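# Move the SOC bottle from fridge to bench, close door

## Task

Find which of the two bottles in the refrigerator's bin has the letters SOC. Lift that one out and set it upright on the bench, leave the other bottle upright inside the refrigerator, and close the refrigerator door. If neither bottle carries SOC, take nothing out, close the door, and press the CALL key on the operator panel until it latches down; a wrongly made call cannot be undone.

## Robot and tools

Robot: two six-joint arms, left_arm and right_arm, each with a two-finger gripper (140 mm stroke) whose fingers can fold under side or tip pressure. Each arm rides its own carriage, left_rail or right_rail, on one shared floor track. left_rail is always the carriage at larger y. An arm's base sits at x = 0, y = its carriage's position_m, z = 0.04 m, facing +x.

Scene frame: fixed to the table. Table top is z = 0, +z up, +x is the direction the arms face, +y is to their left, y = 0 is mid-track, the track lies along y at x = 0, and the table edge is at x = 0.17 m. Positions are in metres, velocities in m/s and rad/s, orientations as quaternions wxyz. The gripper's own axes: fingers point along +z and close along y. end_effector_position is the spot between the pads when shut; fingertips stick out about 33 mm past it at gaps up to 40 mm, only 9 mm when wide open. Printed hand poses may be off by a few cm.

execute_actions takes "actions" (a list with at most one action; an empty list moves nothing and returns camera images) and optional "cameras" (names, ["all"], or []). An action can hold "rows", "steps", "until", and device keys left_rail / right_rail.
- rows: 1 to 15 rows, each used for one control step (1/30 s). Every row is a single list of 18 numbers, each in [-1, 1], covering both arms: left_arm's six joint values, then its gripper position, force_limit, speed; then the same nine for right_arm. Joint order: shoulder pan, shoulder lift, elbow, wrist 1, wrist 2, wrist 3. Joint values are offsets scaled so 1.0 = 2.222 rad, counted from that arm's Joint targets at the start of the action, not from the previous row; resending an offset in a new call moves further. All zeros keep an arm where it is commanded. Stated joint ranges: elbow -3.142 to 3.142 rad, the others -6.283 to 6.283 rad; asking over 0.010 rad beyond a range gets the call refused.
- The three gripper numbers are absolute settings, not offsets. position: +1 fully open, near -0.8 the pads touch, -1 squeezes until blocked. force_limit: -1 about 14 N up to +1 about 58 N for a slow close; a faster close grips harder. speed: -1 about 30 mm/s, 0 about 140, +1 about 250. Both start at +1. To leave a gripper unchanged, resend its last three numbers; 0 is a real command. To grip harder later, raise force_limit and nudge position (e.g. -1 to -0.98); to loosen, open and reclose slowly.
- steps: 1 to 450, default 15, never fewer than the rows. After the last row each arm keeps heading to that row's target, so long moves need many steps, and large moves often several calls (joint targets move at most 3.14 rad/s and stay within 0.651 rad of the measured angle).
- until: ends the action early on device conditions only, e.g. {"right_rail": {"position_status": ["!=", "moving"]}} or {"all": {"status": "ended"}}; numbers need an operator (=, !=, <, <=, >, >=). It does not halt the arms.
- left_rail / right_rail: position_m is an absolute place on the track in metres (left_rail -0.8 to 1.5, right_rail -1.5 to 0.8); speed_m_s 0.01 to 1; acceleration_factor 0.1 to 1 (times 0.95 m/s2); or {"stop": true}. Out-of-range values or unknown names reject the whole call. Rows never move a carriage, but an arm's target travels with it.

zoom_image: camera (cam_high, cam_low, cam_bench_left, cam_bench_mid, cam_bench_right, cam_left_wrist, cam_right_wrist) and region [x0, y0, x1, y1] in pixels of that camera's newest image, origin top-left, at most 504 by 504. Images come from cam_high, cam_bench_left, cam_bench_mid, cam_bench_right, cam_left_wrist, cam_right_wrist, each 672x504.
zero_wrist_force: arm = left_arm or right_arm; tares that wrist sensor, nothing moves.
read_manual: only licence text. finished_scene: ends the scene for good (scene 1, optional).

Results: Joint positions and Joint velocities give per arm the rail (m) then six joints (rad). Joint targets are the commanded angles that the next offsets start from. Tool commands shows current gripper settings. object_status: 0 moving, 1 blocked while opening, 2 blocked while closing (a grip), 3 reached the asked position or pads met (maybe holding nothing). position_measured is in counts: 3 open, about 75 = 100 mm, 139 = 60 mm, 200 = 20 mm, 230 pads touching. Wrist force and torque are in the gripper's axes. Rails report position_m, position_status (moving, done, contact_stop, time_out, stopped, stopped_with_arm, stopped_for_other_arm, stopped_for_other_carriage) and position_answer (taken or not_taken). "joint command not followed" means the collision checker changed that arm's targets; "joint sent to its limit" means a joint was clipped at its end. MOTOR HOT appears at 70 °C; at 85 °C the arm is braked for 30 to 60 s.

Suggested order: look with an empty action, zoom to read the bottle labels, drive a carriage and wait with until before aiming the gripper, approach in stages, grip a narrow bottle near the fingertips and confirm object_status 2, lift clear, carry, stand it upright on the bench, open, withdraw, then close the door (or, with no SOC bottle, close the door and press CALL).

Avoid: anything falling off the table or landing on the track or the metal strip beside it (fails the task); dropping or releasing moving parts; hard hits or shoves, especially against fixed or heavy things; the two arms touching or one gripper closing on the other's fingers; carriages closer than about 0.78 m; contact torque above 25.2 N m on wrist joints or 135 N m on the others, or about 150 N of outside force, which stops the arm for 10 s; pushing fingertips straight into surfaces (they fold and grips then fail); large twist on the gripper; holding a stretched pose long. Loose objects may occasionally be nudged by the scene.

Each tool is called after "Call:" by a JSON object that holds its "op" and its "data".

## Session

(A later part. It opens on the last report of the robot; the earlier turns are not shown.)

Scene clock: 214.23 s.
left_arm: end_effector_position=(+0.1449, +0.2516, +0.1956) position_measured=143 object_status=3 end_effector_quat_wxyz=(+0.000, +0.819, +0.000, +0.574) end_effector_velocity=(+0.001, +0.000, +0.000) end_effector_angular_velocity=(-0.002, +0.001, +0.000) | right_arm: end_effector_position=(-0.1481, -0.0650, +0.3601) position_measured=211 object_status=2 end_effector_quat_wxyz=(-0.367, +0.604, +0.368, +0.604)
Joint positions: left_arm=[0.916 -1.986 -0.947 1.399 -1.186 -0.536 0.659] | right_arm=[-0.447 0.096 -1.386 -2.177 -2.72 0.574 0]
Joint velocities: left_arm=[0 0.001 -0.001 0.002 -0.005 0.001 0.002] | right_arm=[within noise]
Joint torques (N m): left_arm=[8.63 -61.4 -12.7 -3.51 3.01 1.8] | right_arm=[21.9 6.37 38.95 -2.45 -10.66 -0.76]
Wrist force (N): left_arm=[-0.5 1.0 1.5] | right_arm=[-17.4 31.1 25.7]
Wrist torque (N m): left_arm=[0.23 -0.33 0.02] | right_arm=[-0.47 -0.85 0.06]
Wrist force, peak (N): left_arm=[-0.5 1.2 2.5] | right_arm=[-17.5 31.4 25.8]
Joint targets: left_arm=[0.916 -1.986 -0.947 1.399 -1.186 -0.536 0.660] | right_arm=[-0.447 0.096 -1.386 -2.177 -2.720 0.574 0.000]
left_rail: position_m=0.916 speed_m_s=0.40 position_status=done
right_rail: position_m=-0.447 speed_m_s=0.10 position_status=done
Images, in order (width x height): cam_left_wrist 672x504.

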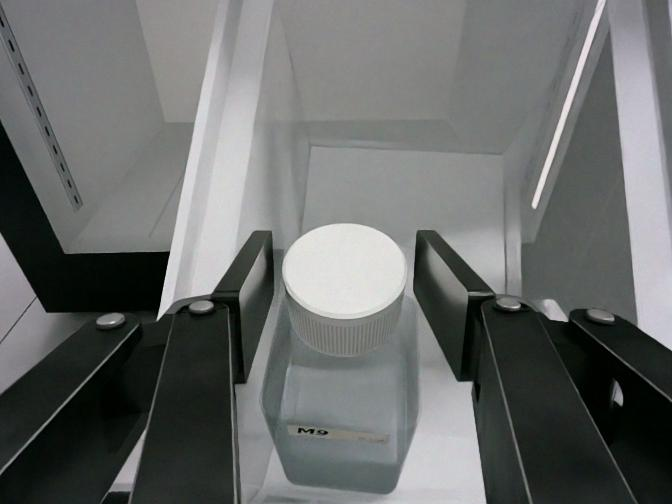

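Call:
{"op": "execute_actions", "data": {"actions": [{"rows":[[0.003,0.0002,0.0045,-0.0085,0.0023,0.004,-0.11,-1,0,0,0,0,0,0,0,-1,0.5,-1],[0.0063,0.0005,0.0093,-0.0171,0.0047,0.0084,-0.11,-1,0,0,0,0,0,0,0,-1,0.5,-1]],"steps":12}], "cameras": []}}

Call:
{"op": "execute_actions", "data": {"actions": [{"rows":[[0,0,0,0,0,0,-1,0.3,-1,0,0,0,0,0,0,-1,0.5,-1]],"steps":60}], "cameras": ["cam_left_wrist"]}}

Scene clock: 216.30 s.
left_arm: end_effector_position=(+0.1552, +0.2516, +0.1888) position_measured=143 object_status=3 end_effector_quat_wxyz=(+0.000, +0.819, +0.000, +0.574) | right_arm: end_effector_position=(-0.1481, -0.0650, +0.3601) position_measured=211 object_status=2 end_effector_quat_wxyz=(-0.367, +0.604, +0.368, +0.604)
Joint positions: left_arm=[0.916 -1.972 -0.946 1.419 -1.224 -0.525 0.678] | right_arm=[-0.447 0.096 -1.386 -2.177 -2.72 0.574 0]
Joint torques (N m): left_arm=[8.64 -39.21 -13.27 -3.55 2.89 1.93] | right_arm=[22.59 6.59 38.86 -2.43 -10.61 -0.73]
Wrist force (N): left_arm=[-0.2 1.2 1.6] | right_arm=[-17.3 31.2 25.7]
Wrist torque (N m): left_arm=[0.28 -0.40 0.02] | right_arm=[-0.45 -0.88 0.06]
Wrist force, peak (N): left_arm=[-0.5 1.3 2.1] | right_arm=[-17.4 31.3 25.7]
Joint targets: left_arm=[0.916 -1.972 -0.946 1.420 -1.224 -0.525 0.678] | right_arm=[-0.447 0.096 -1.386 -2.177 -2.720 0.574 0.000]
left_rail: position_m=0.916 speed_m_s=0.40 position_status=done
right_rail: position_m=-0.447 speed_m_s=0.10 position_status=done
No camera images: "cameras" was empty.

Scene clock: 218.50 s.
left_arm: end_effector_position=(+0.1553, +0.2516, +0.1888) position_measured=161 object_status=2 end_effector_quat_wxyz=(+0.000, +0.819, +0.000, +0.574) | right_arm: end_effector_position=(-0.1481, -0.0650, +0.3601) position_measured=211 object_status=2 end_effector_quat_wxyz=(-0.367, +0.604, +0.368, +0.604)
Joint positions: left_arm=[0.916 -1.972 -0.946 1.42 -1.224 -0.525 0.678] | right_arm=[-0.447 0.096 -1.386 -2.177 -2.72 0.574 0]
Joint torques (N m): left_arm=[9.84 -37.47 -12.63 -0.59 -0.34 2.14] | right_arm=[21.97 6.18 38.68 -2.25 -10.58 -0.76]
Wrist force (N): left_arm=[1.6 2.9 0.1] | right_arm=[-17.1 31.1 25.6]
Wrist torque (N m): left_arm=[-0.01 -0.39 -0.31] | right_arm=[-0.48 -0.92 0.06]
Wrist force, peak (N): left_arm=[1.7 3.2 -0.1] | right_arm=[-17.6 31.4 25.6]
Joint targets: left_arm=[0.916 -1.972 -0.946 1.420 -1.224 -0.525 0.678] | right_arm=[-0.447 0.096 -1.386 -2.177 -2.720 0.574 0.000]
left_rail: position_m=0.916 speed_m_s=0.40 position_status=done
right_rail: position_m=-0.447 speed_m_s=0.10 position_status=done
Images, in order (width x height): cam_left_wrist 672x504.

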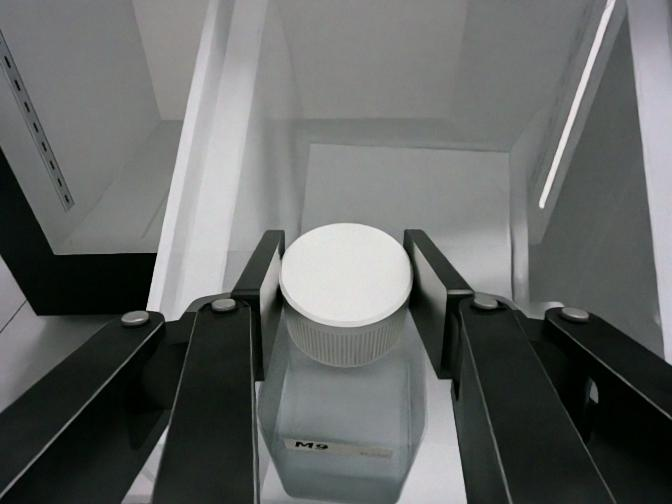

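Call:
{"op": "execute_actions", "data": {"actions": [{"rows":[[-0.0003,-0.0015,-0.0025,0.0043,-0.0002,-0.0004,-1,0.3,-1,0,0,0,0,0,0,-1,0.5,-1],[-0.001,-0.0045,-0.008,0.0135,-0.0007,-0.0012,-1,0.3,-1,0,0,0,0,0,0,-1,0.5,-1],[-0.002,-0.0086,-0.0153,0.026,-0.0015,-0.0024,-1,0.3,-1,0,0,0,0,0,0,-1,0.5,-1],[-0.003,-0.0135,-0.024,0.041,-0.0023,-0.0038,-1,0.3,-1,0,0,0,0,0,0,-1,0.5,-1],[-0.0041,-0.0184,-0.0328,0.056,-0.0032,-0.0052,-1,0.3,-1,0,0,0,0,0,0,-1,0.5,-1],[-0.0052,-0.023,-0.041,0.070,-0.004,-0.0065,-1,0.3,-1,0,0,0,0,0,0,-1,0.5,-1],[-0.006,-0.0267,-0.0475,0.081,-0.0046,-0.0075,-1,0.3,-1,0,0,0,0,0,0,-1,0.5,-1],[-0.0065,-0.0288,-0.0513,0.0873,-0.005,-0.0081,-1,0.3,-1,0,0,0,0,0,0,-1,0.5,-1]],"steps":20}], "cameras": ["cam_left_wrist"]}}

Scene clock: 221.63 s.
left_arm: end_effector_position=(+0.1446, +0.2515, +0.2672) position_measured=161 object_status=2 end_effector_quat_wxyz=(+0.000, +0.819, +0.000, +0.573) | right_arm: end_effector_position=(-0.1481, -0.0650, +0.3601) position_measured=211 object_status=2 end_effector_quat_wxyz=(-0.367, +0.604, +0.368, +0.604)
Joint positions: left_arm=[0.916 -1.986 -1.009 1.306 -1.03 -0.536 0.66] | right_arm=[-0.447 0.096 -1.386 -2.177 -2.72 0.574 0]
Joint torques (N m): left_arm=[-9.26 -63.3 -31.31 2.29 0.48 -1.67] | right_arm=[21.65 5.81 39.13 -2.3 -10.5 -0.71]
Wrist force (N): left_arm=[-4.2 1.0 2.8] | right_arm=[-17.4 31.4 25.5]
Wrist torque (N m): left_arm=[0.24 -0.40 0.09] | right_arm=[-0.44 -0.88 0.06]
Wrist force, peak (N): left_arm=[-7.3 0.2 4.8] | right_arm=[-17.4 31.3 25.8]
Joint targets: left_arm=[0.916 -1.986 -1.010 1.306 -1.030 -0.536 0.660] | right_arm=[-0.447 0.096 -1.386 -2.177 -2.720 0.574 0.000]
left_rail: position_m=0.916 speed_m_s=0.40 position_status=done
right_rail: position_m=-0.447 speed_m_s=0.10 position_status=done
Images, in order (width x height): cam_left_wrist 672x504.

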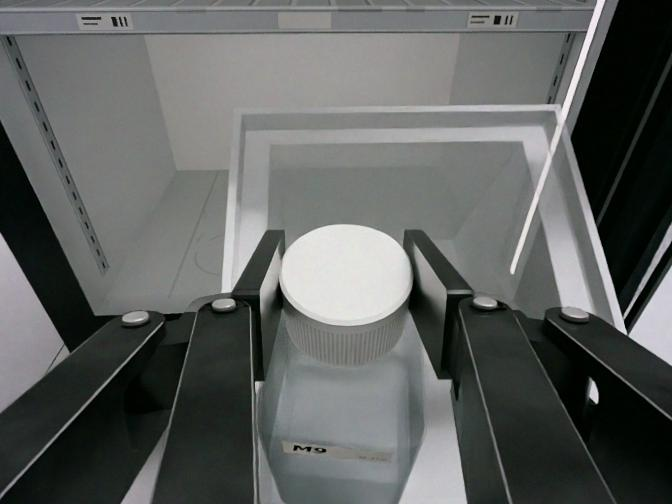

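Call:
{"op": "execute_actions", "data": {"actions": [{"rows":[[-0.003,0.002,-0.0045,0.005,-0.0024,-0.0033,-1,0.3,-1,0,0,0,0,0,0,-1,0.5,-1],[-0.010,0.007,-0.0145,0.016,-0.008,-0.0105,-1,0.3,-1,0,0,0,0,0,0,-1,0.5,-1],[-0.020,0.0145,-0.030,0.033,-0.016,-0.022,-1,0.3,-1,0,0,0,0,0,0,-1,0.5,-1],[-0.032,0.023,-0.047,0.053,-0.0255,-0.0345,-1,0.3,-1,0,0,0,0,0,0,-1,0.5,-1],[-0.045,0.032,-0.066,0.074,-0.0355,-0.0483,-1,0.3,-1,0,0,0,0,0,0,-1,0.5,-1],[-0.057,0.041,-0.084,0.094,-0.045,-0.061,-1,0.3,-1,0,0,0,0,0,0,-1,0.5,-1],[-0.067,0.048,-0.099,0.110,-0.053,-0.072,-1,0.3,-1,0,0,0,0,0,0,-1,0.5,-1],[-0.075,0.0535,-0.110,0.123,-0.059,-0.0805,-1,0.3,-1,0,0,0,0,0,0,-1,0.5,-1],[-0.0777,0.0556,-0.1146,0.128,-0.0617,-0.0838,-1,0.3,-1,0,0,0,0,0,0,-1,0.5,-1]],"steps":22}], "cameras": ["cam_left_wrist"]}}

Call:
{"op": "execute_actions", "data": {"actions": [{"left_rail":{"position_m":1.06},"steps":90,"until":{"left_rail":{"position_status":["!=","moving"]}}}], "cameras": ["cam_left_wrist","cam_high"]}}

Scene clock: 225.93 s.
left_arm: end_effector_position=(+0.0093, +0.2516, +0.2774) position_measured=161 object_status=2 end_effector_quat_wxyz=(+0.000, +0.819, +0.000, +0.573) | right_arm: end_effector_position=(-0.1481, -0.0650, +0.3601) position_measured=211 object_status=2 end_effector_quat_wxyz=(-0.367, +0.604, +0.368, +0.604)
Joint positions: left_arm=[0.917 -2.159 -0.886 1.051 -0.746 -0.673 0.474] | right_arm=[-0.447 0.096 -1.386 -2.177 -2.72 0.574 0]
Joint torques (N m): left_arm=[-9.66 -44.36 -29.67 3.42 -0.06 -1.61] | right_arm=[22.66 4 38.39 -2.34 -10.43 -0.76]
Wrist force (N): left_arm=[-4.0 1.1 2.5] | right_arm=[-17.4 30.9 25.7]
Wrist torque (N m): left_arm=[0.25 -0.39 0.10] | right_arm=[-0.54 -0.88 0.06]
Wrist force, peak (N): left_arm=[-2.3 1.0 7.5] | right_arm=[-17.3 31.4 25.8]
Joint targets: left_arm=[0.916 -2.159 -0.886 1.051 -0.746 -0.674 0.474] | right_arm=[-0.447 0.096 -1.386 -2.177 -2.720 0.574 0.000]
left_rail: position_m=0.917 position_m_goal=0.916 speed_m_s=0.40 position_status=done
right_rail: position_m=-0.447 speed_m_s=0.10 position_status=done
Images, in order (width x height): cam_left_wrist 672x504.

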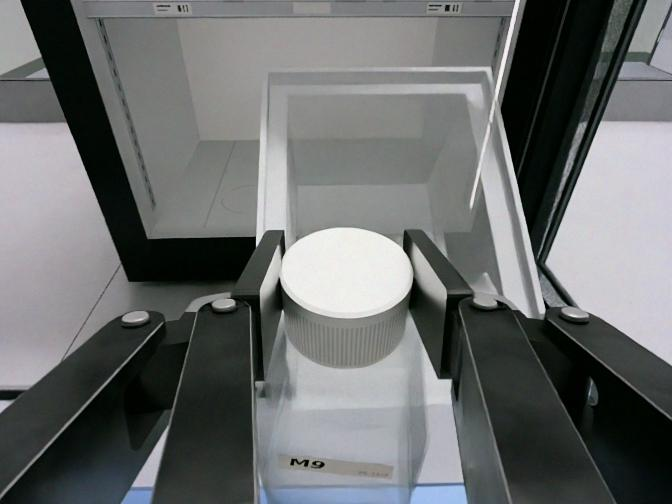

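Scene clock: 227.30 s.
left_arm: end_effector_position=(+0.0091, +0.3951, +0.2775) position_measured=161 object_status=2 end_effector_quat_wxyz=(+0.000, +0.819, +0.000, +0.573) | right_arm: end_effector_position=(-0.1481, -0.0650, +0.3601) position_measured=211 object_status=2 end_effector_quat_wxyz=(-0.367, +0.604, +0.368, +0.604)
Joint positions: left_arm=[1.06 -2.159 -0.886 1.051 -0.746 -0.674 0.474] | right_arm=[-0.447 0.096 -1.386 -2.177 -2.72 0.574 0]
Joint torques (N m): left_arm=[-4.52 -45.6 -26.21 1.12 1.49 -1.65] | right_arm=[22.37 5.6 38.33 -2.3 -10.43 -0.68]
Wrist force (N): left_arm=[-4.0 1.5 2.7] | right_arm=[-17.2 31.3 25.5]
Wrist torque (N m): left_arm=[0.34 -0.41 0.10] | right_arm=[-0.45 -0.92 0.06]
Wrist force, peak (N): left_arm=[-4.1 2.9 2.9] | right_arm=[-17.5 31.4 25.7]
Joint targets: left_arm=[1.060 -2.159 -0.886 1.051 -0.746 -0.674 0.474] | right_arm=[-0.447 0.096 -1.386 -2.177 -2.720 0.574 0.000]
Tool commands: left_gripper/position=-1.0 left_gripper/force_limit=+0.3 left_gripper/speed=-1.0 right_gripper/position=-1.0 right_gripper/force_limit=+0.5 right_gripper/speed=-1.0
left_rail: position_m=1.060 speed_m_s=0.40 position_status=done
right_rail: position_m=-0.447 speed_m_s=0.10 position_status=done
Images, in order (width x height): cam_high 672x504, cam_left_wrist 672x504.

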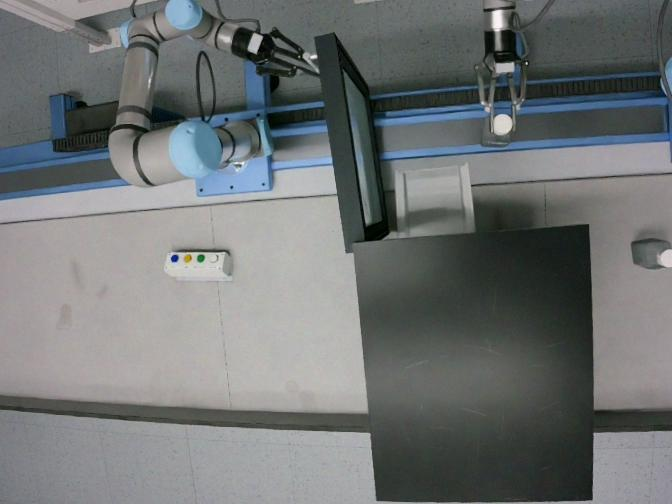

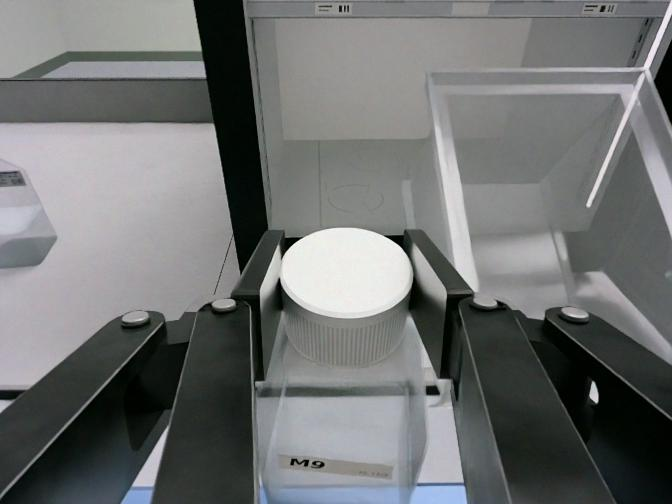

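Call:
{"op": "execute_actions", "data": {"actions": [{"rows":[[0.003,-0.002,0.004,-0.005,0.0025,0.0035,-1,0.3,-1,0,0,0,0,0,0,-1,0.5,-1],[0.010,-0.007,0.013,-0.016,0.008,0.0115,-1,0.3,-1,0,0,0,0,0,0,-1,0.5,-1],[0.021,-0.0145,0.0275,-0.033,0.0165,0.024,-1,0.3,-1,0,0,0,0,0,0,-1,0.5,-1],[0.034,-0.0235,0.0445,-0.0535,0.0265,0.039,-1,0.3,-1,0,0,0,0,0,0,-1,0.5,-1],[0.048,-0.033,0.0628,-0.0755,0.0375,0.055,-1,0.3,-1,0,0,0,0,0,0,-1,0.5,-1],[0.062,-0.043,0.081,-0.0977,0.0485,0.071,-1,0.3,-1,0,0,0,0,0,0,-1,0.5,-1],[0.075,-0.0517,0.098,-0.118,0.0586,0.0858,-1,0.3,-1,0,0,0,0,0,0,-1,0.5,-1],[0.086,-0.0593,0.1125,-0.1354,0.0672,0.0984,-1,0.3,-1,0,0,0,0,0,0,-1,0.5,-1],[0.095,-0.0655,0.1243,-0.1496,0.0742,0.1087,-1,0.3,-1,0,0,0,0,0,0,-1,0.5,-1],[0.0995,-0.0686,0.1301,-0.1566,0.0777,0.1138,-1,0.3,-1,0,0,0,0,0,0,-1,0.5,-1]],"steps":22}], "cameras": ["cam_left_wrist"]}}

Scene clock: 229.40 s.
left_arm: end_effector_position=(+0.1794, +0.3950, +0.2758) position_measured=161 object_status=2 end_effector_quat_wxyz=(+0.000, +0.819, +0.000, +0.574) | right_arm: end_effector_position=(-0.1481, -0.0650, +0.3601) position_measured=211 object_status=2 end_effector_quat_wxyz=(-0.367, +0.604, +0.368, +0.604)
Joint positions: left_arm=[1.06 -1.938 -1.038 1.34 -1.093 -0.501 0.727] | right_arm=[-0.447 0.096 -1.386 -2.177 -2.72 0.574 0]
Joint torques (N m): left_arm=[7.55 -58.7 -15.81 -3.81 3.76 2.09] | right_arm=[21.27 4.23 38.37 -2.36 -10.32 -0.79]
Wrist force (N): left_arm=[-3.9 1.2 2.8] | right_arm=[-17.3 31.2 25.6]
Wrist torque (N m): left_arm=[0.30 -0.41 0.00] | right_arm=[-0.47 -0.90 0.05]
Wrist force, peak (N): left_arm=[-1.8 1.5 8.1] | right_arm=[-17.6 31.5 25.8]
Joint targets: left_arm=[1.060 -1.938 -1.038 1.340 -1.094 -0.501 0.727] | right_arm=[-0.447 0.096 -1.386 -2.177 -2.720 0.574 0.000]
left_rail: position_m=1.060 speed_m_s=0.40 position_status=done
right_rail: position_m=-0.447 speed_m_s=0.10 position_status=done
Images, in order (width x height): cam_left_wrist 672x504.

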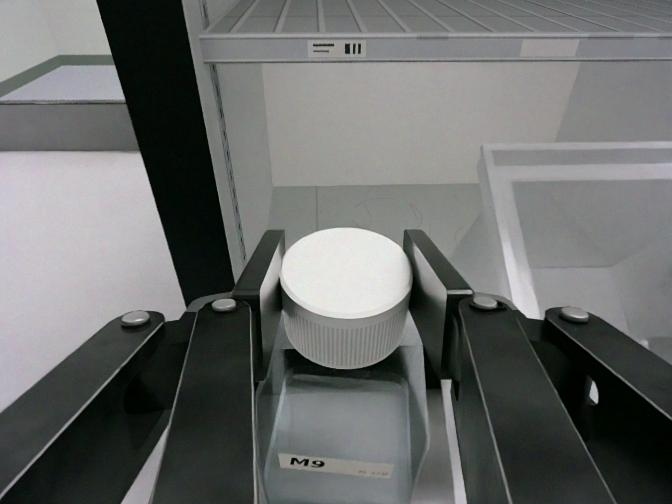

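Call:
{"op": "execute_actions", "data": {"actions": [{"rows":[[0.004,-0.0004,0.0027,-0.010,0.002,0.008,-1,0.3,-1,0,0,0,0,0,0,-1,0.5,-1],[0.012,-0.0013,0.008,-0.030,0.0064,0.025,-1,0.3,-1,0,0,0,0,0,0,-1,0.5,-1],[0.0235,-0.0025,0.016,-0.058,0.0124,0.049,-1,0.3,-1,0,0,0,0,0,0,-1,0.5,-1],[0.037,-0.004,0.025,-0.092,0.0196,0.077,-1,0.3,-1,0,0,0,0,0,0,-1,0.5,-1],[0.052,-0.0055,0.035,-0.128,0.0273,0.108,-1,0.3,-1,0,0,0,0,0,0,-1,0.5,-1],[0.067,-0.007,0.045,-0.165,0.035,0.139,-1,0.3,-1,0,0,0,0,0,0,-1,0.5,-1],[0.082,-0.0087,0.055,-0.202,0.043,0.170,-1,0.3,-1,0,0,0,0,0,0,-1,0.5,-1],[0.095,-0.010,0.064,-0.234,0.050,0.197,-1,0.3,-1,0,0,0,0,0,0,-1,0.5,-1],[0.106,-0.0112,0.0715,-0.261,0.0557,0.220,-1,0.3,-1,0,0,0,0,0,0,-1,0.5,-1],[0.114,-0.012,0.077,-0.280,0.060,0.236,-1,0.3,-1,0,0,0,0,0,0,-1,0.5,-1],[0.1168,-0.0124,0.0788,-0.2875,0.0614,0.2421,-1,0.3,-1,0,0,0,0,0,0,-1,0.5,-1]],"steps":24}], "cameras": ["cam_left_wrist"]}}

Scene clock: 232.40 s.
left_arm: end_effector_position=(+0.3546, +0.3951, +0.2696) position_measured=161 object_status=2 end_effector_quat_wxyz=(+0.000, +0.819, +0.000, +0.574) | right_arm: end_effector_position=(-0.1481, -0.0650, +0.3601) position_measured=211 object_status=2 end_effector_quat_wxyz=(-0.367, +0.604, +0.368, +0.604)
Joint positions: left_arm=[1.06 -1.678 -1.066 1.515 -1.732 -0.365 1.265] | right_arm=[-0.447 0.096 -1.386 -2.177 -2.72 0.574 0]
Joint torques (N m): left_arm=[8.18 -60.54 -16.28 -6.01 4.79 1.84] | right_arm=[22.07 3.79 38.58 -2.15 -10.39 -0.62]
Wrist force (N): left_arm=[-3.9 1.1 2.9] | right_arm=[-17.2 31.0 25.5]
Wrist torque (N m): left_arm=[0.23 -0.39 0.02] | right_arm=[-0.51 -0.92 0.06]
Wrist force, peak (N): left_arm=[-2.5 1.3 8.1] | right_arm=[-17.4 31.5 26.0]
Joint targets: left_arm=[1.060 -1.678 -1.066 1.515 -1.732 -0.365 1.265] | right_arm=[-0.447 0.096 -1.386 -2.177 -2.720 0.574 0.000]
left_rail: position_m=1.060 speed_m_s=0.40 position_status=done
right_rail: position_m=-0.447 speed_m_s=0.10 position_status=done
Images, in order (width x height): cam_left_wrist 672x504.

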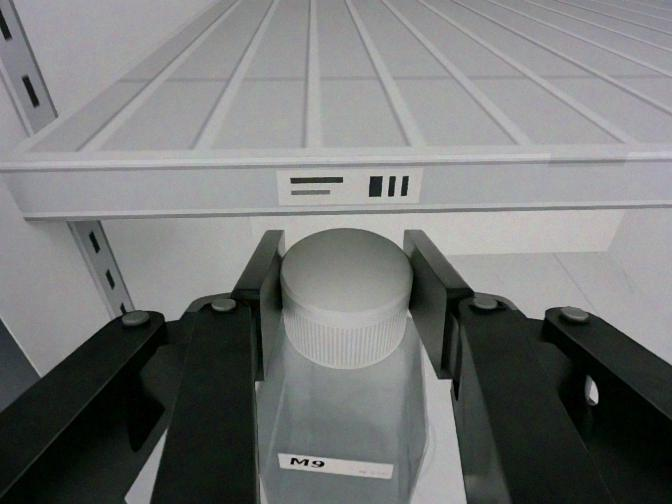

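Call:
{"op": "execute_actions", "data": {"actions": [{"rows":[[0,0.0015,0.0018,-0.0033,0,0,-1,0.3,-1,0,0,0,0,0,0,-1,0.5,-1],[0,0.0031,0.0036,-0.0066,0,0,-1,0.3,-1,0,0,0,0,0,0,-1,0.5,-1],[0,0.0046,0.0053,-0.0099,0,0,-1,0.3,-1,0,0,0,0,0,0,-1,0.5,-1]],"steps":12}], "cameras": []}}

Call:
{"op": "execute_actions", "data": {"actions": [{"rows":[[0,0.0014,0.0016,-0.003,0,0,-1,0.3,-1,0,0,0,0,0,0,-1,0.5,-1]],"steps":8}], "cameras": []}}

Call:
{"op": "execute_actions", "data": {"actions": [{"rows":[[0,0.0014,0.0016,-0.003,0,0,-1,0.3,-1,0,0,0,0,0,0,-1,0.5,-1]],"steps":8}], "cameras": []}}

Scene clock: 235.97 s.
left_arm: end_effector_position=(+0.3547, +0.3951, +0.2600) position_measured=161 object_status=2 end_effector_quat_wxyz=(+0.000, +0.819, +0.000, +0.574) end_effector_velocity=(+0.000, +0.000, -0.002) end_effector_angular_velocity=(-0.001, +0.000, +0.000) | right_arm: end_effector_position=(-0.1481, -0.0650, +0.3601) position_measured=211 object_status=2 end_effector_quat_wxyz=(-0.367, +0.604, +0.368, +0.604)
Joint positions: left_arm=[1.06 -1.678 -1.056 1.527 -1.754 -0.364 1.265] | right_arm=[-0.447 0.096 -1.386 -2.177 -2.72 0.574 0]
Joint velocities: left_arm=[0 0 0.001 0.003 -0.005 0 0] | right_arm=[within noise]
Joint torques (N m): left_arm=[7.19 -29.96 -12.32 -5.09 1.58 1.94] | right_arm=[21.34 3.22 38.67 -2.27 -10.28 -0.8]
Wrist force (N): left_arm=[8.8 -0.7 0.3] | right_arm=[-18.7 31.3 25.5]
Wrist torque (N m): left_arm=[0.29 -0.44 0.07] | right_arm=[-0.46 -0.87 0.06]
Wrist force, peak (N): left_arm=[8.8 -0.7 0.3] | right_arm=[-18.6 31.4 25.6]
Joint targets: left_arm=[1.060 -1.678 -1.056 1.527 -1.754 -0.365 1.265] | right_arm=[-0.447 0.096 -1.386 -2.177 -2.720 0.574 0.000]
left_rail: position_m=1.060 speed_m_s=0.40 position_status=done
right_rail: position_m=-0.447 speed_m_s=0.10 position_status=done
No camera images: "cameras" was empty.

Scene clock: 236.43 s.
left_arm: end_effector_position=(+0.3548, +0.3952, +0.2569) position_measured=161 object_status=2 end_effector_quat_wxyz=(+0.000, +0.819, +0.000, +0.574) | right_arm: end_effector_position=(-0.1481, -0.0650, +0.3601) position_measured=211 object_status=2 end_effector_quat_wxyz=(-0.367, +0.604, +0.368, +0.604)
Joint positions: left_arm=[1.06 -1.678 -1.053 1.53 -1.761 -0.364 1.265] | right_arm=[-0.447 0.096 -1.386 -2.177 -2.72 0.574 0]
Joint torques (N m): left_arm=[-1.58 -16.93 -3.61 -3.01 -7.8 1.52] | right_arm=[21.13 3.43 38.27 -2.23 -10.33 -0.7]
Wrist force (N): left_arm=[30.7 2.1 -2.7] | right_arm=[-20.9 30.2 25.2]
Wrist torque (N m): left_arm=[0.18 -0.38 -0.25] | right_arm=[-0.47 -0.94 0.05]
Wrist force, peak (N): left_arm=[30.9 1.6 -2.5] | right_arm=[-19.1 31.5 25.7]
Joint targets: left_arm=[1.060 -1.678 -1.053 1.530 -1.761 -0.365 1.265] | right_arm=[-0.447 0.096 -1.386 -2.177 -2.720 0.574 0.000]
left_rail: position_m=1.060 speed_m_s=0.40 position_status=done
right_rail: position_m=-0.447 speed_m_s=0.10 position_status=done
No camera images: "cameras" was empty.

Scene clock: 236.90 s.
left_arm: end_effector_position=(+0.3548, +0.3953, +0.2539) position_measured=161 object_status=2 end_effector_quat_wxyz=(+0.000, +0.819, +0.000, +0.574) | right_arm: end_effector_position=(-0.1481, -0.0650, +0.3601) position_measured=211 object_status=2 end_effector_quat_wxyz=(-0.367, +0.604, +0.368, +0.604)
Joint positions: left_arm=[1.06 -1.678 -1.05 1.534 -1.768 -0.364 1.265] | right_arm=[-0.447 0.096 -1.386 -2.177 -2.72 0.574 0]
Joint torques (N m): left_arm=[-10.52 -16.17 -3.5 -2.48 -7.86 1.24] | right_arm=[21.91 3.22 37.86 -2.29 -10.28 -0.69]
Wrist force (N): left_arm=[31.2 4.5 -2.3] | right_arm=[-21.2 30.0 25.1]
Wrist torque (N m): left_arm=[0.09 -0.38 -0.35] | right_arm=[-0.46 -0.94 0.05]
Wrist force, peak (N): left_arm=[31.7 2.1 -2.6] | right_arm=[-21.2 30.3 25.0]
Joint targets: left_arm=[1.060 -1.678 -1.050 1.534 -1.768 -0.365 1.265] | right_arm=[-0.447 0.096 -1.386 -2.177 -2.720 0.574 0.000]
left_rail: position_m=1.060 speed_m_s=0.40 position_status=done
right_rail: position_m=-0.447 speed_m_s=0.10 position_status=done
No camera images: "cameras" was empty.

Call:
{"op": "execute_actions", "data": {"actions": [{"rows":[[0,-0.0011,-0.0013,0.0024,0,0,-1,0.3,-1,0,0,0,0,0,0,-1,0.5,-1]],"steps":8}], "cameras": ["cam_left_wrist"]}}

Scene clock: 237.93 s.
left_arm: end_effector_position=(+0.3547, +0.3952, +0.2560) position_measured=161 object_status=2 end_effector_quat_wxyz=(+0.000, +0.819, +0.000, +0.574) | right_arm: end_effector_position=(-0.1481, -0.0650, +0.3601) position_measured=211 object_status=2 end_effector_quat_wxyz=(-0.367, +0.604, +0.368, +0.604)
Joint positions: left_arm=[1.06 -1.678 -1.052 1.531 -1.763 -0.365 1.265] | right_arm=[-0.447 0.096 -1.386 -2.177 -2.72 0.574 0]
Joint torques (N m): left_arm=[-6.4 -59.62 -30.12 0.1 4.89 0.48] | right_arm=[21.24 2.32 37.87 -2.28 -10.4 -0.78]
Wrist force (N): left_arm=[-3.3 1.8 2.4] | right_arm=[-18.8 30.6 25.2]
Wrist torque (N m): left_arm=[0.39 -0.56 0.02] | right_arm=[-0.42 -0.83 0.05]
Wrist force, peak (N): left_arm=[31.5 4.5 -2.5] | right_arm=[-21.1 30.4 25.0]
Joint targets: left_arm=[1.060 -1.678 -1.052 1.531 -1.762 -0.365 1.265] | right_arm=[-0.447 0.096 -1.386 -2.177 -2.720 0.574 0.000]
left_rail: position_m=1.060 speed_m_s=0.40 position_status=done
right_rail: position_m=-0.447 speed_m_s=0.10 position_status=done
Images, in order (width x height): cam_left_wrist 672x504.

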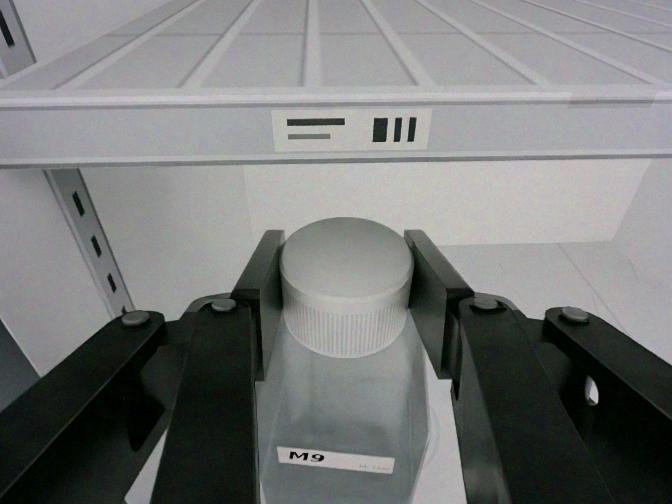

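Call:
{"op": "execute_actions", "data": {"actions": [{"rows":[[0,0.0005,0.0006,-0.0011,0,0,-1,0.3,-1,0,0,0,0,0,0,-1,0.5,-1]],"steps":8}], "cameras": []}}

Call:
{"op": "execute_actions", "data": {"actions": [{"rows":[[0,0,0,0,0,0,-0.09,-1,-1,0,0,0,0,0,0,-1,0.5,-1]],"steps":25}], "cameras": ["cam_left_wrist"]}}

Scene clock: 239.03 s.
left_arm: end_effector_position=(+0.3547, +0.3952, +0.2551) position_measured=161 object_status=2 end_effector_quat_wxyz=(+0.000, +0.819, +0.000, +0.574) | right_arm: end_effector_position=(-0.1481, -0.0650, +0.3601) position_measured=211 object_status=2 end_effector_quat_wxyz=(-0.367, +0.604, +0.368, +0.604)
Joint positions: left_arm=[1.06 -1.678 -1.051 1.532 -1.765 -0.364 1.265] | right_arm=[-0.447 0.096 -1.386 -2.177 -2.72 0.574 0]
Joint torques (N m): left_arm=[7.35 -38.18 -16.79 -5.58 4.51 -0.21] | right_arm=[21.02 3.08 38.43 -2.36 -10.3 -0.66]
Wrist force (N): left_arm=[-3.1 1.9 2.7] | right_arm=[-18.7 30.6 25.1]
Wrist torque (N m): left_arm=[0.41 -0.59 0.02] | right_arm=[-0.41 -0.84 0.05]
Wrist force, peak (N): left_arm=[-3.1 1.7 3.3] | right_arm=[-18.7 30.6 25.1]
Joint targets: left_arm=[1.060 -1.678 -1.051 1.532 -1.765 -0.365 1.265] | right_arm=[-0.447 0.096 -1.386 -2.177 -2.720 0.574 0.000]
left_rail: position_m=1.060 speed_m_s=0.40 position_status=done
right_rail: position_m=-0.447 speed_m_s=0.10 position_status=done
No camera images: "cameras" was empty.

Scene clock: 240.07 s.
left_arm: end_effector_position=(+0.3547, +0.3952, +0.2551) position_measured=140 object_status=3 end_effector_quat_wxyz=(+0.000, +0.819, +0.000, +0.574) | right_arm: end_effector_position=(-0.1481, -0.0650, +0.3601) position_measured=211 object_status=2 end_effector_quat_wxyz=(-0.367, +0.604, +0.368, +0.604)
Joint positions: left_arm=[1.06 -1.678 -1.051 1.532 -1.765 -0.364 1.265] | right_arm=[-0.447 0.096 -1.386 -2.177 -2.72 0.574 0]
Joint torques (N m): left_arm=[8.53 -35.51 -15.11 -3.11 0.81 -0.94] | right_arm=[21.98 2.53 37.74 -2.39 -10.23 -0.79]
Wrist force (N): left_arm=[0.6 1.6 1.6] | right_arm=[-18.8 30.5 25.3]
Wrist torque (N m): left_arm=[0.36 -0.56 0.02] | right_arm=[-0.44 -0.93 0.05]
Wrist force, peak (N): left_arm=[-3.1 1.8 2.7] | right_arm=[-19.1 30.7 25.2]
Joint targets: left_arm=[1.060 -1.678 -1.051 1.532 -1.765 -0.365 1.265] | right_arm=[-0.447 0.096 -1.386 -2.177 -2.720 0.574 0.000]
left_rail: position_m=1.060 speed_m_s=0.40 position_status=done
right_rail: position_m=-0.447 speed_m_s=0.10 position_status=done
Images, in order (width x height): cam_left_wrist 672x504.

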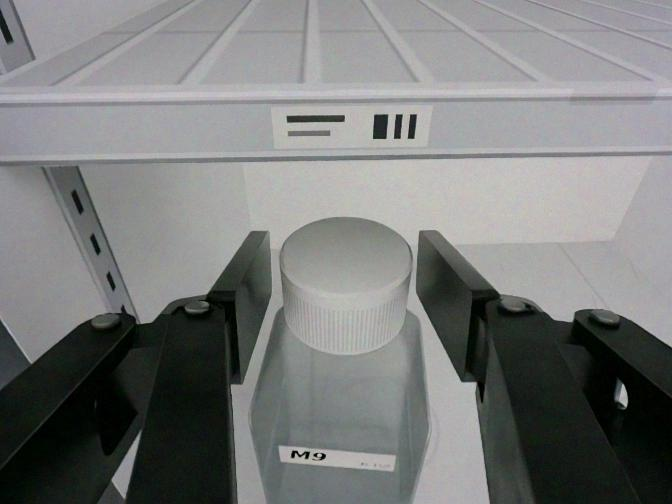

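Call:
{"op": "execute_actions", "data": {"actions": [{"rows":[[-0.006,0.0003,-0.0045,0.0155,-0.003,-0.0125,-0.09,-1,-1,0,0,0,0,0,0,-1,0.5,-1],[-0.018,0.0009,-0.0133,0.0465,-0.0094,-0.0373,-0.09,-1,-1,0,0,0,0,0,0,-1,0.5,-1],[-0.035,0.0018,-0.026,0.0906,-0.0184,-0.0726,-0.09,-1,-1,0,0,0,0,0,0,-1,0.5,-1],[-0.053,0.0027,-0.039,0.137,-0.0277,-0.110,-0.09,-1,-1,0,0,0,0,0,0,-1,0.5,-1],[-0.072,0.0036,-0.053,0.186,-0.0377,-0.149,-0.09,-1,-1,0,0,0,0,0,0,-1,0.5,-1],[-0.090,0.0045,-0.0665,0.232,-0.047,-0.186,-0.09,-1,-1,0,0,0,0,0,0,-1,0.5,-1],[-0.105,0.0053,-0.0777,0.271,-0.055,-0.217,-0.09,-1,-1,0,0,0,0,0,0,-1,0.5,-1],[-0.114,0.0057,-0.084,0.294,-0.0597,-0.236,-0.09,-1,-1,0,0,0,0,0,0,-1,0.5,-1],[-0.117,0.0059,-0.0864,0.302,-0.0612,-0.2421,-0.09,-1,-1,0,0,0,0,0,0,-1,0.5,-1]],"steps":22}], "cameras": []}}

Call:
{"op": "execute_actions", "data": {"actions": [{"rows":[[-0.0995,0.0686,-0.1301,0.1566,-0.0777,-0.1138,-0.09,-1,-1,0,0,0,0,0,0,-1,0.5,-1]],"steps":20}], "cameras": ["cam_left_wrist"]}}

Scene clock: 242.70 s.
left_arm: end_effector_position=(+0.1794, +0.3949, +0.2753) position_measured=140 object_status=3 end_effector_quat_wxyz=(+0.000, +0.819, -0.001, +0.574) | right_arm: end_effector_position=(-0.1481, -0.0650, +0.3601) position_measured=211 object_status=2 end_effector_quat_wxyz=(-0.367, +0.604, +0.368, +0.604)
Joint positions: left_arm=[1.06 -1.938 -1.038 1.341 -1.094 -0.5 0.727] | right_arm=[-0.447 0.096 -1.386 -2.177 -2.72 0.574 0]
Joint torques (N m): left_arm=[-7.8 -36.83 -30.51 2.07 0.05 -1.77] | right_arm=[20.9 2.23 37.4 -2.33 -10.31 -0.6]
Wrist force (N): left_arm=[0.7 1.8 1.3] | right_arm=[-19.2 30.6 25.1]
Wrist torque (N m): left_arm=[0.42 -0.58 0.09] | right_arm=[-0.41 -0.86 0.05]
Wrist force, peak (N): left_arm=[2.0 0.5 6.9] | right_arm=[-19.2 30.4 25.3]
Joint targets: left_arm=[1.060 -1.938 -1.038 1.340 -1.094 -0.500 0.727] | right_arm=[-0.447 0.096 -1.386 -2.177 -2.720 0.574 0.000]
left_rail: position_m=1.060 speed_m_s=0.40 position_status=done
right_rail: position_m=-0.447 speed_m_s=0.10 position_status=done
No camera images: "cameras" was empty.

Scene clock: 243.67 s.
left_arm: end_effector_position=(+0.0090, +0.3950, +0.2770) position_measured=140 object_status=3 end_effector_quat_wxyz=(+0.000, +0.819, +0.000, +0.574) | right_arm: end_effector_position=(-0.1481, -0.0650, +0.3601) position_measured=211 object_status=2 end_effector_quat_wxyz=(-0.367, +0.604, +0.368, +0.604)
Joint positions: left_arm=[1.06 -2.159 -0.885 1.052 -0.746 -0.673 0.474] | right_arm=[-0.447 0.096 -1.386 -2.177 -2.72 0.574 0]
Joint torques (N m): left_arm=[-10.34 -42.34 -29.95 2.69 -0.32 -2.19] | right_arm=[21.05 2.5 38.19 -2.32 -10.18 -0.62]
Wrist force (N): left_arm=[0.7 2.1 1.4] | right_arm=[-18.9 30.4 24.8]
Wrist torque (N m): left_arm=[0.47 -0.61 0.10] | right_arm=[-0.45 -0.91 0.05]
Wrist force, peak (N): left_arm=[11.8 -0.4 17.0] | right_arm=[-19.0 30.7 25.3]
Joint targets: left_arm=[1.060 -2.159 -0.885 1.051 -0.746 -0.673 0.474] | right_arm=[-0.447 0.096 -1.386 -2.177 -2.720 0.574 0.000]
left_rail: position_m=1.060 speed_m_s=0.40 position_status=done
right_rail: position_m=-0.447 speed_m_s=0.10 position_status=done
Images, in order (width x height): cam_left_wrist 672x504.

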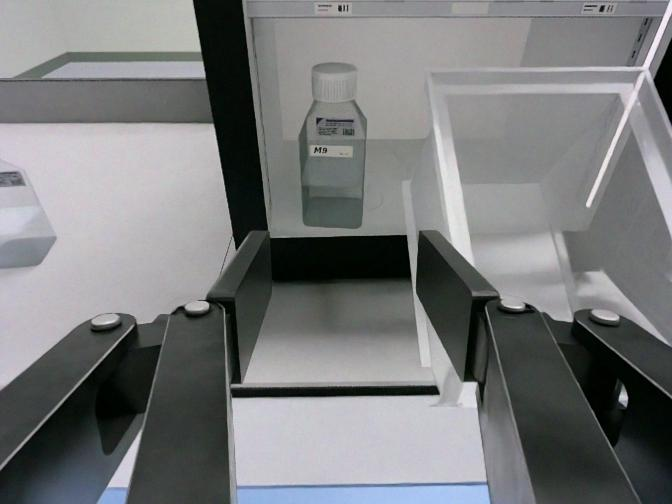

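Call:
{"op": "execute_actions", "data": {"actions": [{"rows":[[-0.0189,0.1823,-0.0434,0.1222,0.0193,-0.2133,-0.2,-1,0,0,0,0,0,0,0,-1,0.5,-1]],"steps":30}], "cameras": []}}

Call:
{"op": "execute_actions", "data": {"actions": [{"left_rail":{"position_m":0.965},"steps":90,"until":{"left_rail":{"position_status":["!=","moving"]}}}], "cameras": ["cam_left_wrist"]}}

Scene clock: 248.90 s.
left_arm: end_effector_position=(-0.0091, +0.3951, +0.1200) position_measured=154 object_status=3 end_effector_quat_wxyz=(+0.000, +0.707, +0.000, +0.707) | right_arm: end_effector_position=(-0.1481, -0.0650, +0.3601) position_measured=211 object_status=2 end_effector_quat_wxyz=(-0.367, +0.604, +0.368, +0.604)
Joint positions: left_arm=[1.06 -2.201 -0.48 0.955 -0.474 -0.63 0] | right_arm=[-0.447 0.096 -1.386 -2.177 -2.72 0.574 0]
Joint torques (N m): left_arm=[-9.05 -49.75 -25.4 4.48 1.57 -1.78] | right_arm=[21.21 1.68 37.86 -2.29 -10.26 -0.57]
Wrist force (N): left_arm=[0.1 2.3 1.7] | right_arm=[-18.9 30.5 25.1]
Wrist torque (N m): left_arm=[0.52 -0.49 0.11] | right_arm=[-0.43 -0.91 0.05]
Wrist force, peak (N): left_arm=[17.9 2.5 -4.2] | right_arm=[-19.2 30.7 25.1]
Joint targets: left_arm=[1.060 -2.201 -0.480 0.955 -0.474 -0.630 0.000] | right_arm=[-0.447 0.096 -1.386 -2.177 -2.720 0.574 0.000]
left_rail: position_m=1.060 speed_m_s=0.40 position_status=done
right_rail: position_m=-0.447 speed_m_s=0.10 position_status=done
No camera images: "cameras" was empty.

Scene clock: 250.07 s.
left_arm: end_effector_position=(-0.0091, +0.3001, +0.1200) position_measured=154 object_status=3 end_effector_quat_wxyz=(+0.000, +0.707, +0.000, +0.707) | right_arm: end_effector_position=(-0.1481, -0.0650, +0.3601) position_measured=211 object_status=2 end_effector_quat_wxyz=(-0.367, +0.604, +0.368, +0.604)
Joint positions: left_arm=[0.965 -2.201 -0.48 0.955 -0.474 -0.63 0] | right_arm=[-0.447 0.096 -1.386 -2.177 -2.72 0.574 0]
Joint torques (N m): left_arm=[3.83 -51.12 -22.46 3.78 0.73 -1.83] | right_arm=[21.84 0.65 37.44 -2.4 -10.25 -0.56]
Wrist force (N): left_arm=[0.1 2.2 2.0] | right_arm=[-19.1 30.3 24.9]
Wrist torque (N m): left_arm=[0.50 -0.49 0.12] | right_arm=[-0.47 -0.87 0.05]
Wrist force, peak (N): left_arm=[0.4 3.1 2.1] | right_arm=[-18.9 30.8 25.3]
Joint targets: left_arm=[0.965 -2.201 -0.480 0.955 -0.474 -0.630 0.000] | right_arm=[-0.447 0.096 -1.386 -2.177 -2.720 0.574 0.000]
Tool commands: left_gripper/position=-0.2 left_gripper/force_limit=-1.0 left_gripper/speed=+0.0 right_gripper/position=-1.0 right_gripper/force_limit=+0.5 right_gripper/speed=-1.0
left_rail: position_m=0.965 speed_m_s=0.40 position_status=done
right_rail: position_m=-0.447 speed_m_s=0.10 position_status=done
Images, in order (width x height): cam_left_wrist 672x504.

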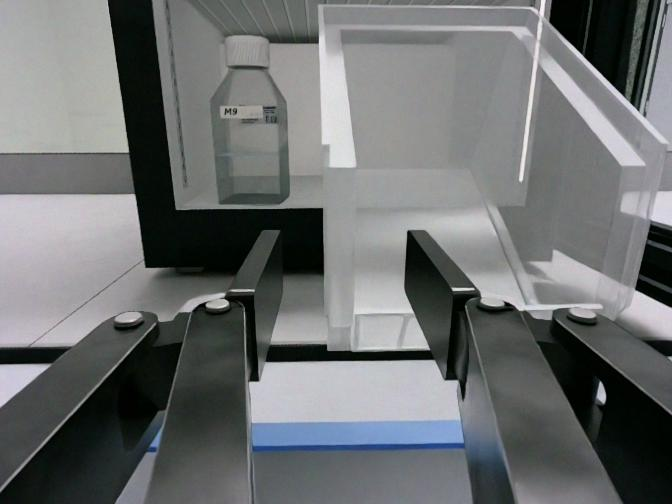

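Call:
{"op": "execute_actions", "data": {"actions": [{"rows":[[0.006,-0.004,0.008,-0.004,0.006,0,-0.2,-1,0,0,0,0,0,0,0,-1,0.5,-1],[0.018,-0.012,0.025,-0.013,0.018,0,-0.2,-1,0,0,0,0,0,0,0,-1,0.5,-1],[0.034,-0.023,0.0475,-0.025,0.034,0,-0.2,-1,0,0,0,0,0,0,0,-1,0.5,-1],[0.051,-0.034,0.071,-0.037,0.051,0,-0.2,-1,0,0,0,0,0,0,0,-1,0.5,-1],[0.065,-0.044,0.091,-0.0475,0.065,0,-0.2,-1,0,0,0,0,0,0,0,-1,0.5,-1],[0.074,-0.050,0.104,-0.054,0.074,0,-0.2,-1,0,0,0,0,0,0,0,-1,0.5,-1],[0.077,-0.0519,0.1078,-0.0561,0.077,0,-0.2,-1,0,0,0,0,0,0,0,-1,0.5,-1]],"steps":20}], "cameras": ["cam_left_wrist"]}}

Scene clock: 252.83 s.
left_arm: end_effector_position=(+0.1307, +0.3000, +0.1201) position_measured=154 object_status=3 end_effector_quat_wxyz=(+0.000, +0.707, +0.000, +0.707) | right_arm: end_effector_position=(-0.1481, -0.0650, +0.3601) position_measured=211 object_status=2 end_effector_quat_wxyz=(-0.367, +0.604, +0.368, +0.604)
Joint positions: left_arm=[0.965 -2.03 -0.595 1.194 -0.599 -0.459 0] | right_arm=[-0.447 0.096 -1.386 -2.177 -2.72 0.574 0]
Joint torques (N m): left_arm=[10.24 -68.2 -9.82 -1.69 1.73 -1.84] | right_arm=[22.12 1.49 37.62 -2.49 -10.13 -0.51]
Wrist force (N): left_arm=[0.7 1.9 2.0] | right_arm=[-19.3 30.6 24.9]
Wrist torque (N m): left_arm=[0.43 -0.60 0.12] | right_arm=[-0.40 -0.83 0.05]
Wrist force, peak (N): left_arm=[0.0 2.5 6.6] | right_arm=[-19.1 30.5 25.3]
Joint targets: left_arm=[0.965 -2.030 -0.596 1.194 -0.599 -0.459 0.000] | right_arm=[-0.447 0.096 -1.386 -2.177 -2.720 0.574 0.000]
left_rail: position_m=0.965 speed_m_s=0.40 position_status=done
right_rail: position_m=-0.447 speed_m_s=0.10 position_status=done
Images, in order (width x height): cam_left_wrist 672x504.

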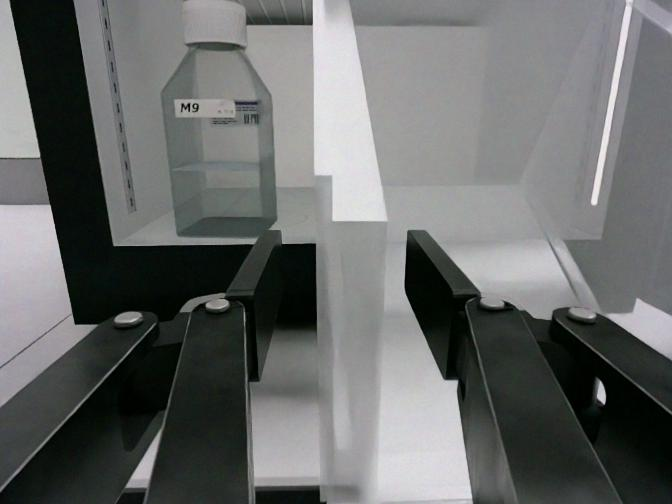

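Call:
{"op": "execute_actions", "data": {"actions": [{"rows":[[0,0,0,0,0,0,-1,0.3,-1,0,0,0,0,0,0,-1,0.5,-1]],"steps":60}], "cameras": ["cam_left_wrist"]}}

Scene clock: 256.13 s.
left_arm: end_effector_position=(+0.1309, +0.3001, +0.1201) position_measured=225 object_status=2 end_effector_quat_wxyz=(+0.000, +0.707, +0.000, +0.707) | right_arm: end_effector_position=(-0.1481, -0.0650, +0.3601) position_measured=211 object_status=2 end_effector_quat_wxyz=(-0.367, +0.604, +0.368, +0.604)
Joint positions: left_arm=[0.965 -2.03 -0.596 1.194 -0.599 -0.459 0] | right_arm=[-0.447 0.096 -1.386 -2.177 -2.72 0.574 0]
Joint torques (N m): left_arm=[7.25 -65.84 -11.04 0.68 -1.73 -1.17] | right_arm=[20.81 1.6 36.74 -2.43 -10.11 -0.49]
Wrist force (N): left_arm=[2.1 3.4 0.1] | right_arm=[-19.1 30.7 25.1]
Wrist torque (N m): left_arm=[0.09 -0.57 -0.29] | right_arm=[-0.43 -0.88 0.05]
Wrist force, peak (N): left_arm=[2.4 3.5 0.3] | right_arm=[-19.4 30.5 25.2]
Joint targets: left_arm=[0.965 -2.030 -0.596 1.194 -0.599 -0.459 0.000] | right_arm=[-0.447 0.096 -1.386 -2.177 -2.720 0.574 0.000]
left_rail: position_m=0.965 speed_m_s=0.40 position_status=done
right_rail: position_m=-0.447 speed_m_s=0.10 position_status=done
Images, in order (width x height): cam_left_wrist 672x504.

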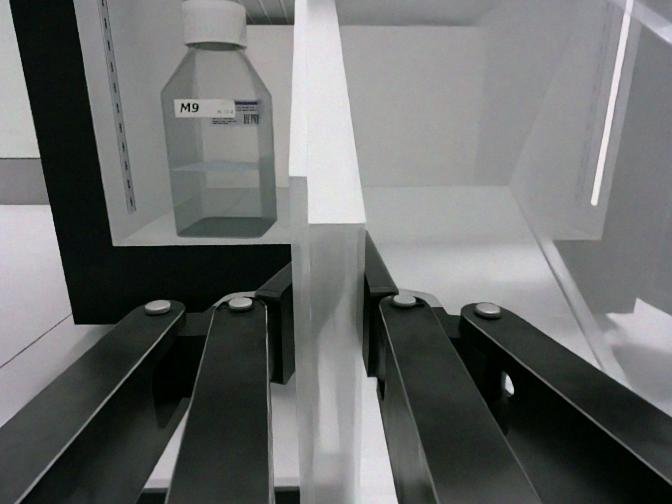

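Call:
{"op": "execute_actions", "data": {"actions": [{"rows":[[0,0,0,0,0,0,-0.2,-1,-0.5,0,0,0,0,0,0,-1,0.5,-1]],"steps":25}], "cameras": []}}

Call:
{"op": "execute_actions", "data": {"actions": [{"rows":[[-0.011,0.0074,-0.0154,0.008,-0.011,0,-0.2,-1,-0.5,0,0,0,0,0,0,-1,0.5,-1]],"steps":12}], "cameras": ["cam_left_wrist"]}}

Call:
{"op": "execute_actions", "data": {"actions": [{"rows":[[0,0,0,0,0,0,-1,0.3,-1,0,0,0,0,0,0,-1,0.5,-1]],"steps":60}], "cameras": ["cam_left_wrist"]}}

Scene clock: 258.20 s.
left_arm: end_effector_position=(+0.1309, +0.3001, +0.1201) position_measured=154 object_status=3 end_effector_quat_wxyz=(+0.000, +0.707, +0.000, +0.707) | right_arm: end_effector_position=(-0.1481, -0.0650, +0.3601) position_measured=211 object_status=2 end_effector_quat_wxyz=(-0.367, +0.604, +0.368, +0.604)
Joint positions: left_arm=[0.965 -2.03 -0.596 1.194 -0.599 -0.459 0] | right_arm=[-0.447 0.096 -1.386 -2.177 -2.72 0.574 0]
Joint torques (N m): left_arm=[5.92 -61.09 -12.28 3.77 1.22 0.43] | right_arm=[21.79 -0.93 37.58 -2.43 -10.2 -0.52]
Wrist force (N): left_arm=[0.4 2.1 1.8] | right_arm=[-19.0 30.5 25.1]
Wrist torque (N m): left_arm=[0.48 -0.56 0.12] | right_arm=[-0.42 -0.88 0.05]
Wrist force, peak (N): left_arm=[2.6 3.5 0.2] | right_arm=[-19.1 30.7 25.5]
Joint targets: left_arm=[0.965 -2.030 -0.596 1.194 -0.599 -0.459 0.000] | right_arm=[-0.447 0.096 -1.386 -2.177 -2.720 0.574 0.000]
left_rail: position_m=0.965 speed_m_s=0.40 position_status=done
right_rail: position_m=-0.447 speed_m_s=0.10 position_status=done
No camera images: "cameras" was empty.

Scene clock: 258.80 s.
left_arm: end_effector_position=(+0.1114, +0.2979, +0.1201) position_measured=154 object_status=3 end_effector_quat_wxyz=(+0.000, +0.707, +0.000, +0.707) | right_arm: end_effector_position=(-0.1481, -0.0650, +0.3601) position_measured=211 object_status=2 end_effector_quat_wxyz=(-0.367, +0.604, +0.368, +0.604)
Joint positions: left_arm=[0.965 -2.054 -0.579 1.161 -0.581 -0.483 0] | right_arm=[-0.447 0.096 -1.386 -2.177 -2.72 0.574 0]
Joint torques (N m): left_arm=[-8.13 -48.18 -27.75 4.45 -1.54 0.81] | right_arm=[21.58 0.39 37.69 -2.46 -10.15 -0.34]
Wrist force (N): left_arm=[0.5 2.2 2.0] | right_arm=[-19.0 30.6 25.3]
Wrist torque (N m): left_arm=[0.50 -0.58 0.11] | right_arm=[-0.41 -0.88 0.05]
Wrist force, peak (N): left_arm=[1.1 1.5 7.3] | right_arm=[-19.0 30.6 25.3]
Joint targets: left_arm=[0.965 -2.055 -0.579 1.160 -0.581 -0.484 0.000] | right_arm=[-0.447 0.096 -1.386 -2.177 -2.720 0.574 0.000]
left_rail: position_m=0.965 speed_m_s=0.40 position_status=done
right_rail: position_m=-0.447 speed_m_s=0.10 position_status=done
Images, in order (width x height): cam_left_wrist 672x504.

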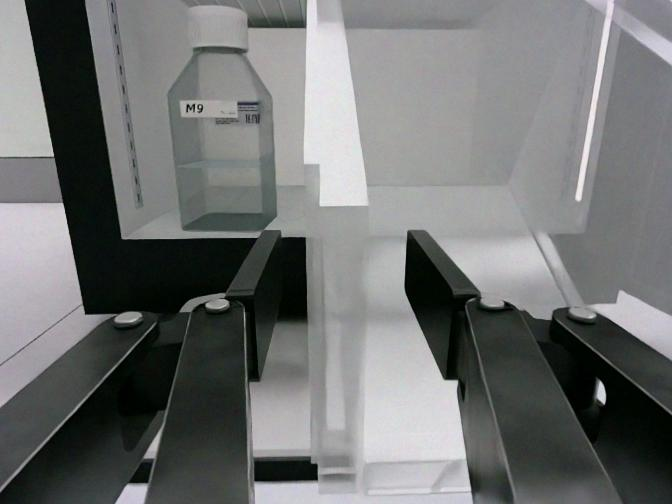

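Scene clock: 261.00 s.
left_arm: end_effector_position=(+0.1111, +0.2978, +0.1201) position_measured=226 object_status=2 end_effector_quat_wxyz=(+0.000, +0.707, +0.000, +0.707) | right_arm: end_effector_position=(-0.1481, -0.0650, +0.3601) position_measured=211 object_status=2 end_effector_quat_wxyz=(-0.367, +0.604, +0.368, +0.604)
Joint positions: left_arm=[0.965 -2.055 -0.579 1.16 -0.581 -0.484 0] | right_arm=[-0.447 0.096 -1.386 -2.177 -2.72 0.574 0]
Joint torques (N m): left_arm=[-6.61 -46.69 -20.38 2.36 0.9 2.02] | right_arm=[21.73 -0.66 37.85 -2.52 -10.15 -0.44]
Wrist force (N): left_arm=[0.9 3.0 -0.4] | right_arm=[-19.1 30.8 25.2]
Wrist torque (N m): left_arm=[0.02 -0.50 -0.30] | right_arm=[-0.42 -0.90 0.05]
Wrist force, peak (N): left_arm=[1.0 3.1 2.0] | right_arm=[-19.3 30.7 25.4]
Joint targets: left_arm=[0.965 -2.055 -0.579 1.160 -0.581 -0.484 0.000] | right_arm=[-0.447 0.096 -1.386 -2.177 -2.720 0.574 0.000]
left_rail: position_m=0.965 speed_m_s=0.40 position_status=done
right_rail: position_m=-0.447 speed_m_s=0.10 position_status=done
Images, in order (width x height): cam_left_wrist 672x504.

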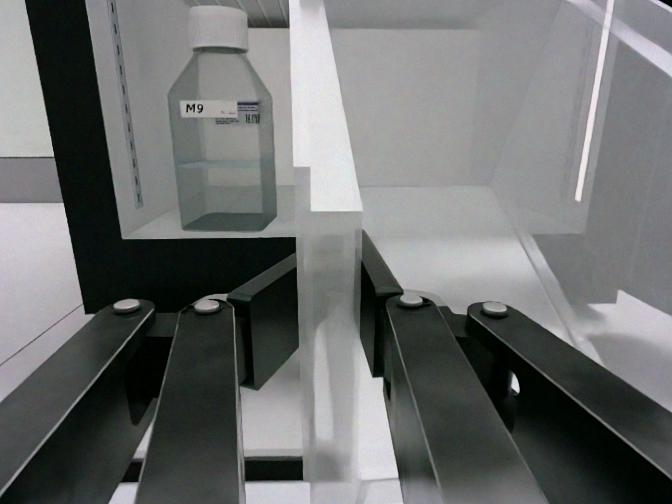

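Call:
{"op": "execute_actions", "data": {"actions": [{"rows":[[0.0006,-0.004,0.0026,-0.007,-0.0007,0.007,-1,0.3,-1,0,0,0,0,0,0,-1,0.5,-1],[0.0018,-0.011,0.007,-0.019,-0.002,0.020,-1,0.3,-1,0,0,0,0,0,0,-1,0.5,-1],[0.0033,-0.020,0.0134,-0.035,-0.0036,0.038,-1,0.3,-1,0,0,0,0,0,0,-1,0.5,-1],[0.005,-0.0305,0.020,-0.053,-0.0053,0.0565,-1,0.3,-1,0,0,0,0,0,0,-1,0.5,-1],[0.007,-0.043,0.0284,-0.0746,-0.0075,0.080,-1,0.3,-1,0,0,0,0,0,0,-1,0.5,-1],[0.009,-0.0547,0.036,-0.095,-0.0096,0.1015,-1,0.3,-1,0,0,0,0,0,0,-1,0.5,-1],[0.0105,-0.064,0.0423,-0.111,-0.0112,0.119,-1,0.3,-1,0,0,0,0,0,0,-1,0.5,-1],[0.0118,-0.072,0.0475,-0.125,-0.0126,0.1335,-1,0.3,-1,0,0,0,0,0,0,-1,0.5,-1],[0.0128,-0.0781,0.0516,-0.1357,-0.0137,0.145,-1,0.3,-1,0,0,0,0,0,0,-1,0.5,-1]],"steps":22}], "cameras": ["cam_left_wrist","cam_high"]}}

Scene clock: 266.07 s.
left_arm: end_effector_position=(+0.1245, +0.3003, +0.1501) position_measured=226 object_status=2 end_effector_quat_wxyz=(-0.012, +0.766, +0.010, +0.643) | right_arm: end_effector_position=(-0.1481, -0.0650, +0.3601) position_measured=211 object_status=2 end_effector_quat_wxyz=(-0.367, +0.604, +0.368, +0.604)
Joint positions: left_arm=[0.965 -2.026 -0.753 1.275 -0.882 -0.514 0.322] | right_arm=[-0.447 0.096 -1.386 -2.177 -2.72 0.574 0]
Joint torques (N m): left_arm=[12.05 -66.38 -12.22 -2.57 -0.98 2.43] | right_arm=[21.54 -0.91 37.8 -2.54 -9.99 -0.32]
Wrist force (N): left_arm=[1.1 0.9 -1.3] | right_arm=[-19.5 31.1 25.5]
Wrist torque (N m): left_arm=[0.15 -0.22 -0.37] | right_arm=[-0.46 -0.89 0.05]
Wrist force, peak (N): left_arm=[3.6 2.3 -2.1] | right_arm=[-19.5 31.3 25.8]
Joint targets: left_arm=[0.965 -2.026 -0.753 1.275 -0.883 -0.514 0.322] | right_arm=[-0.447 0.096 -1.386 -2.177 -2.720 0.574 0.000]
left_rail: position_m=0.965 speed_m_s=0.40 position_status=done
right_rail: position_m=-0.447 speed_m_s=0.10 position_status=done
Images, in order (width x height): cam_high 672x504, cam_left_wrist 672x504.

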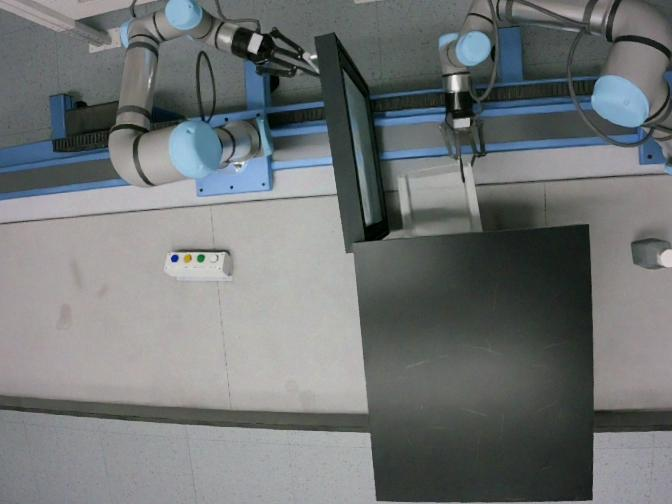

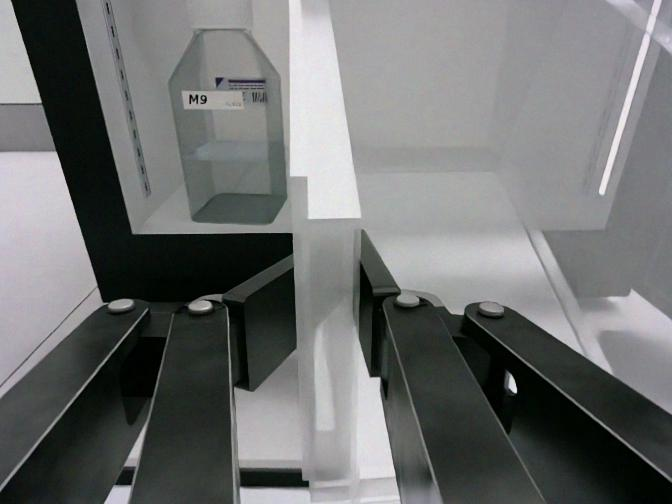

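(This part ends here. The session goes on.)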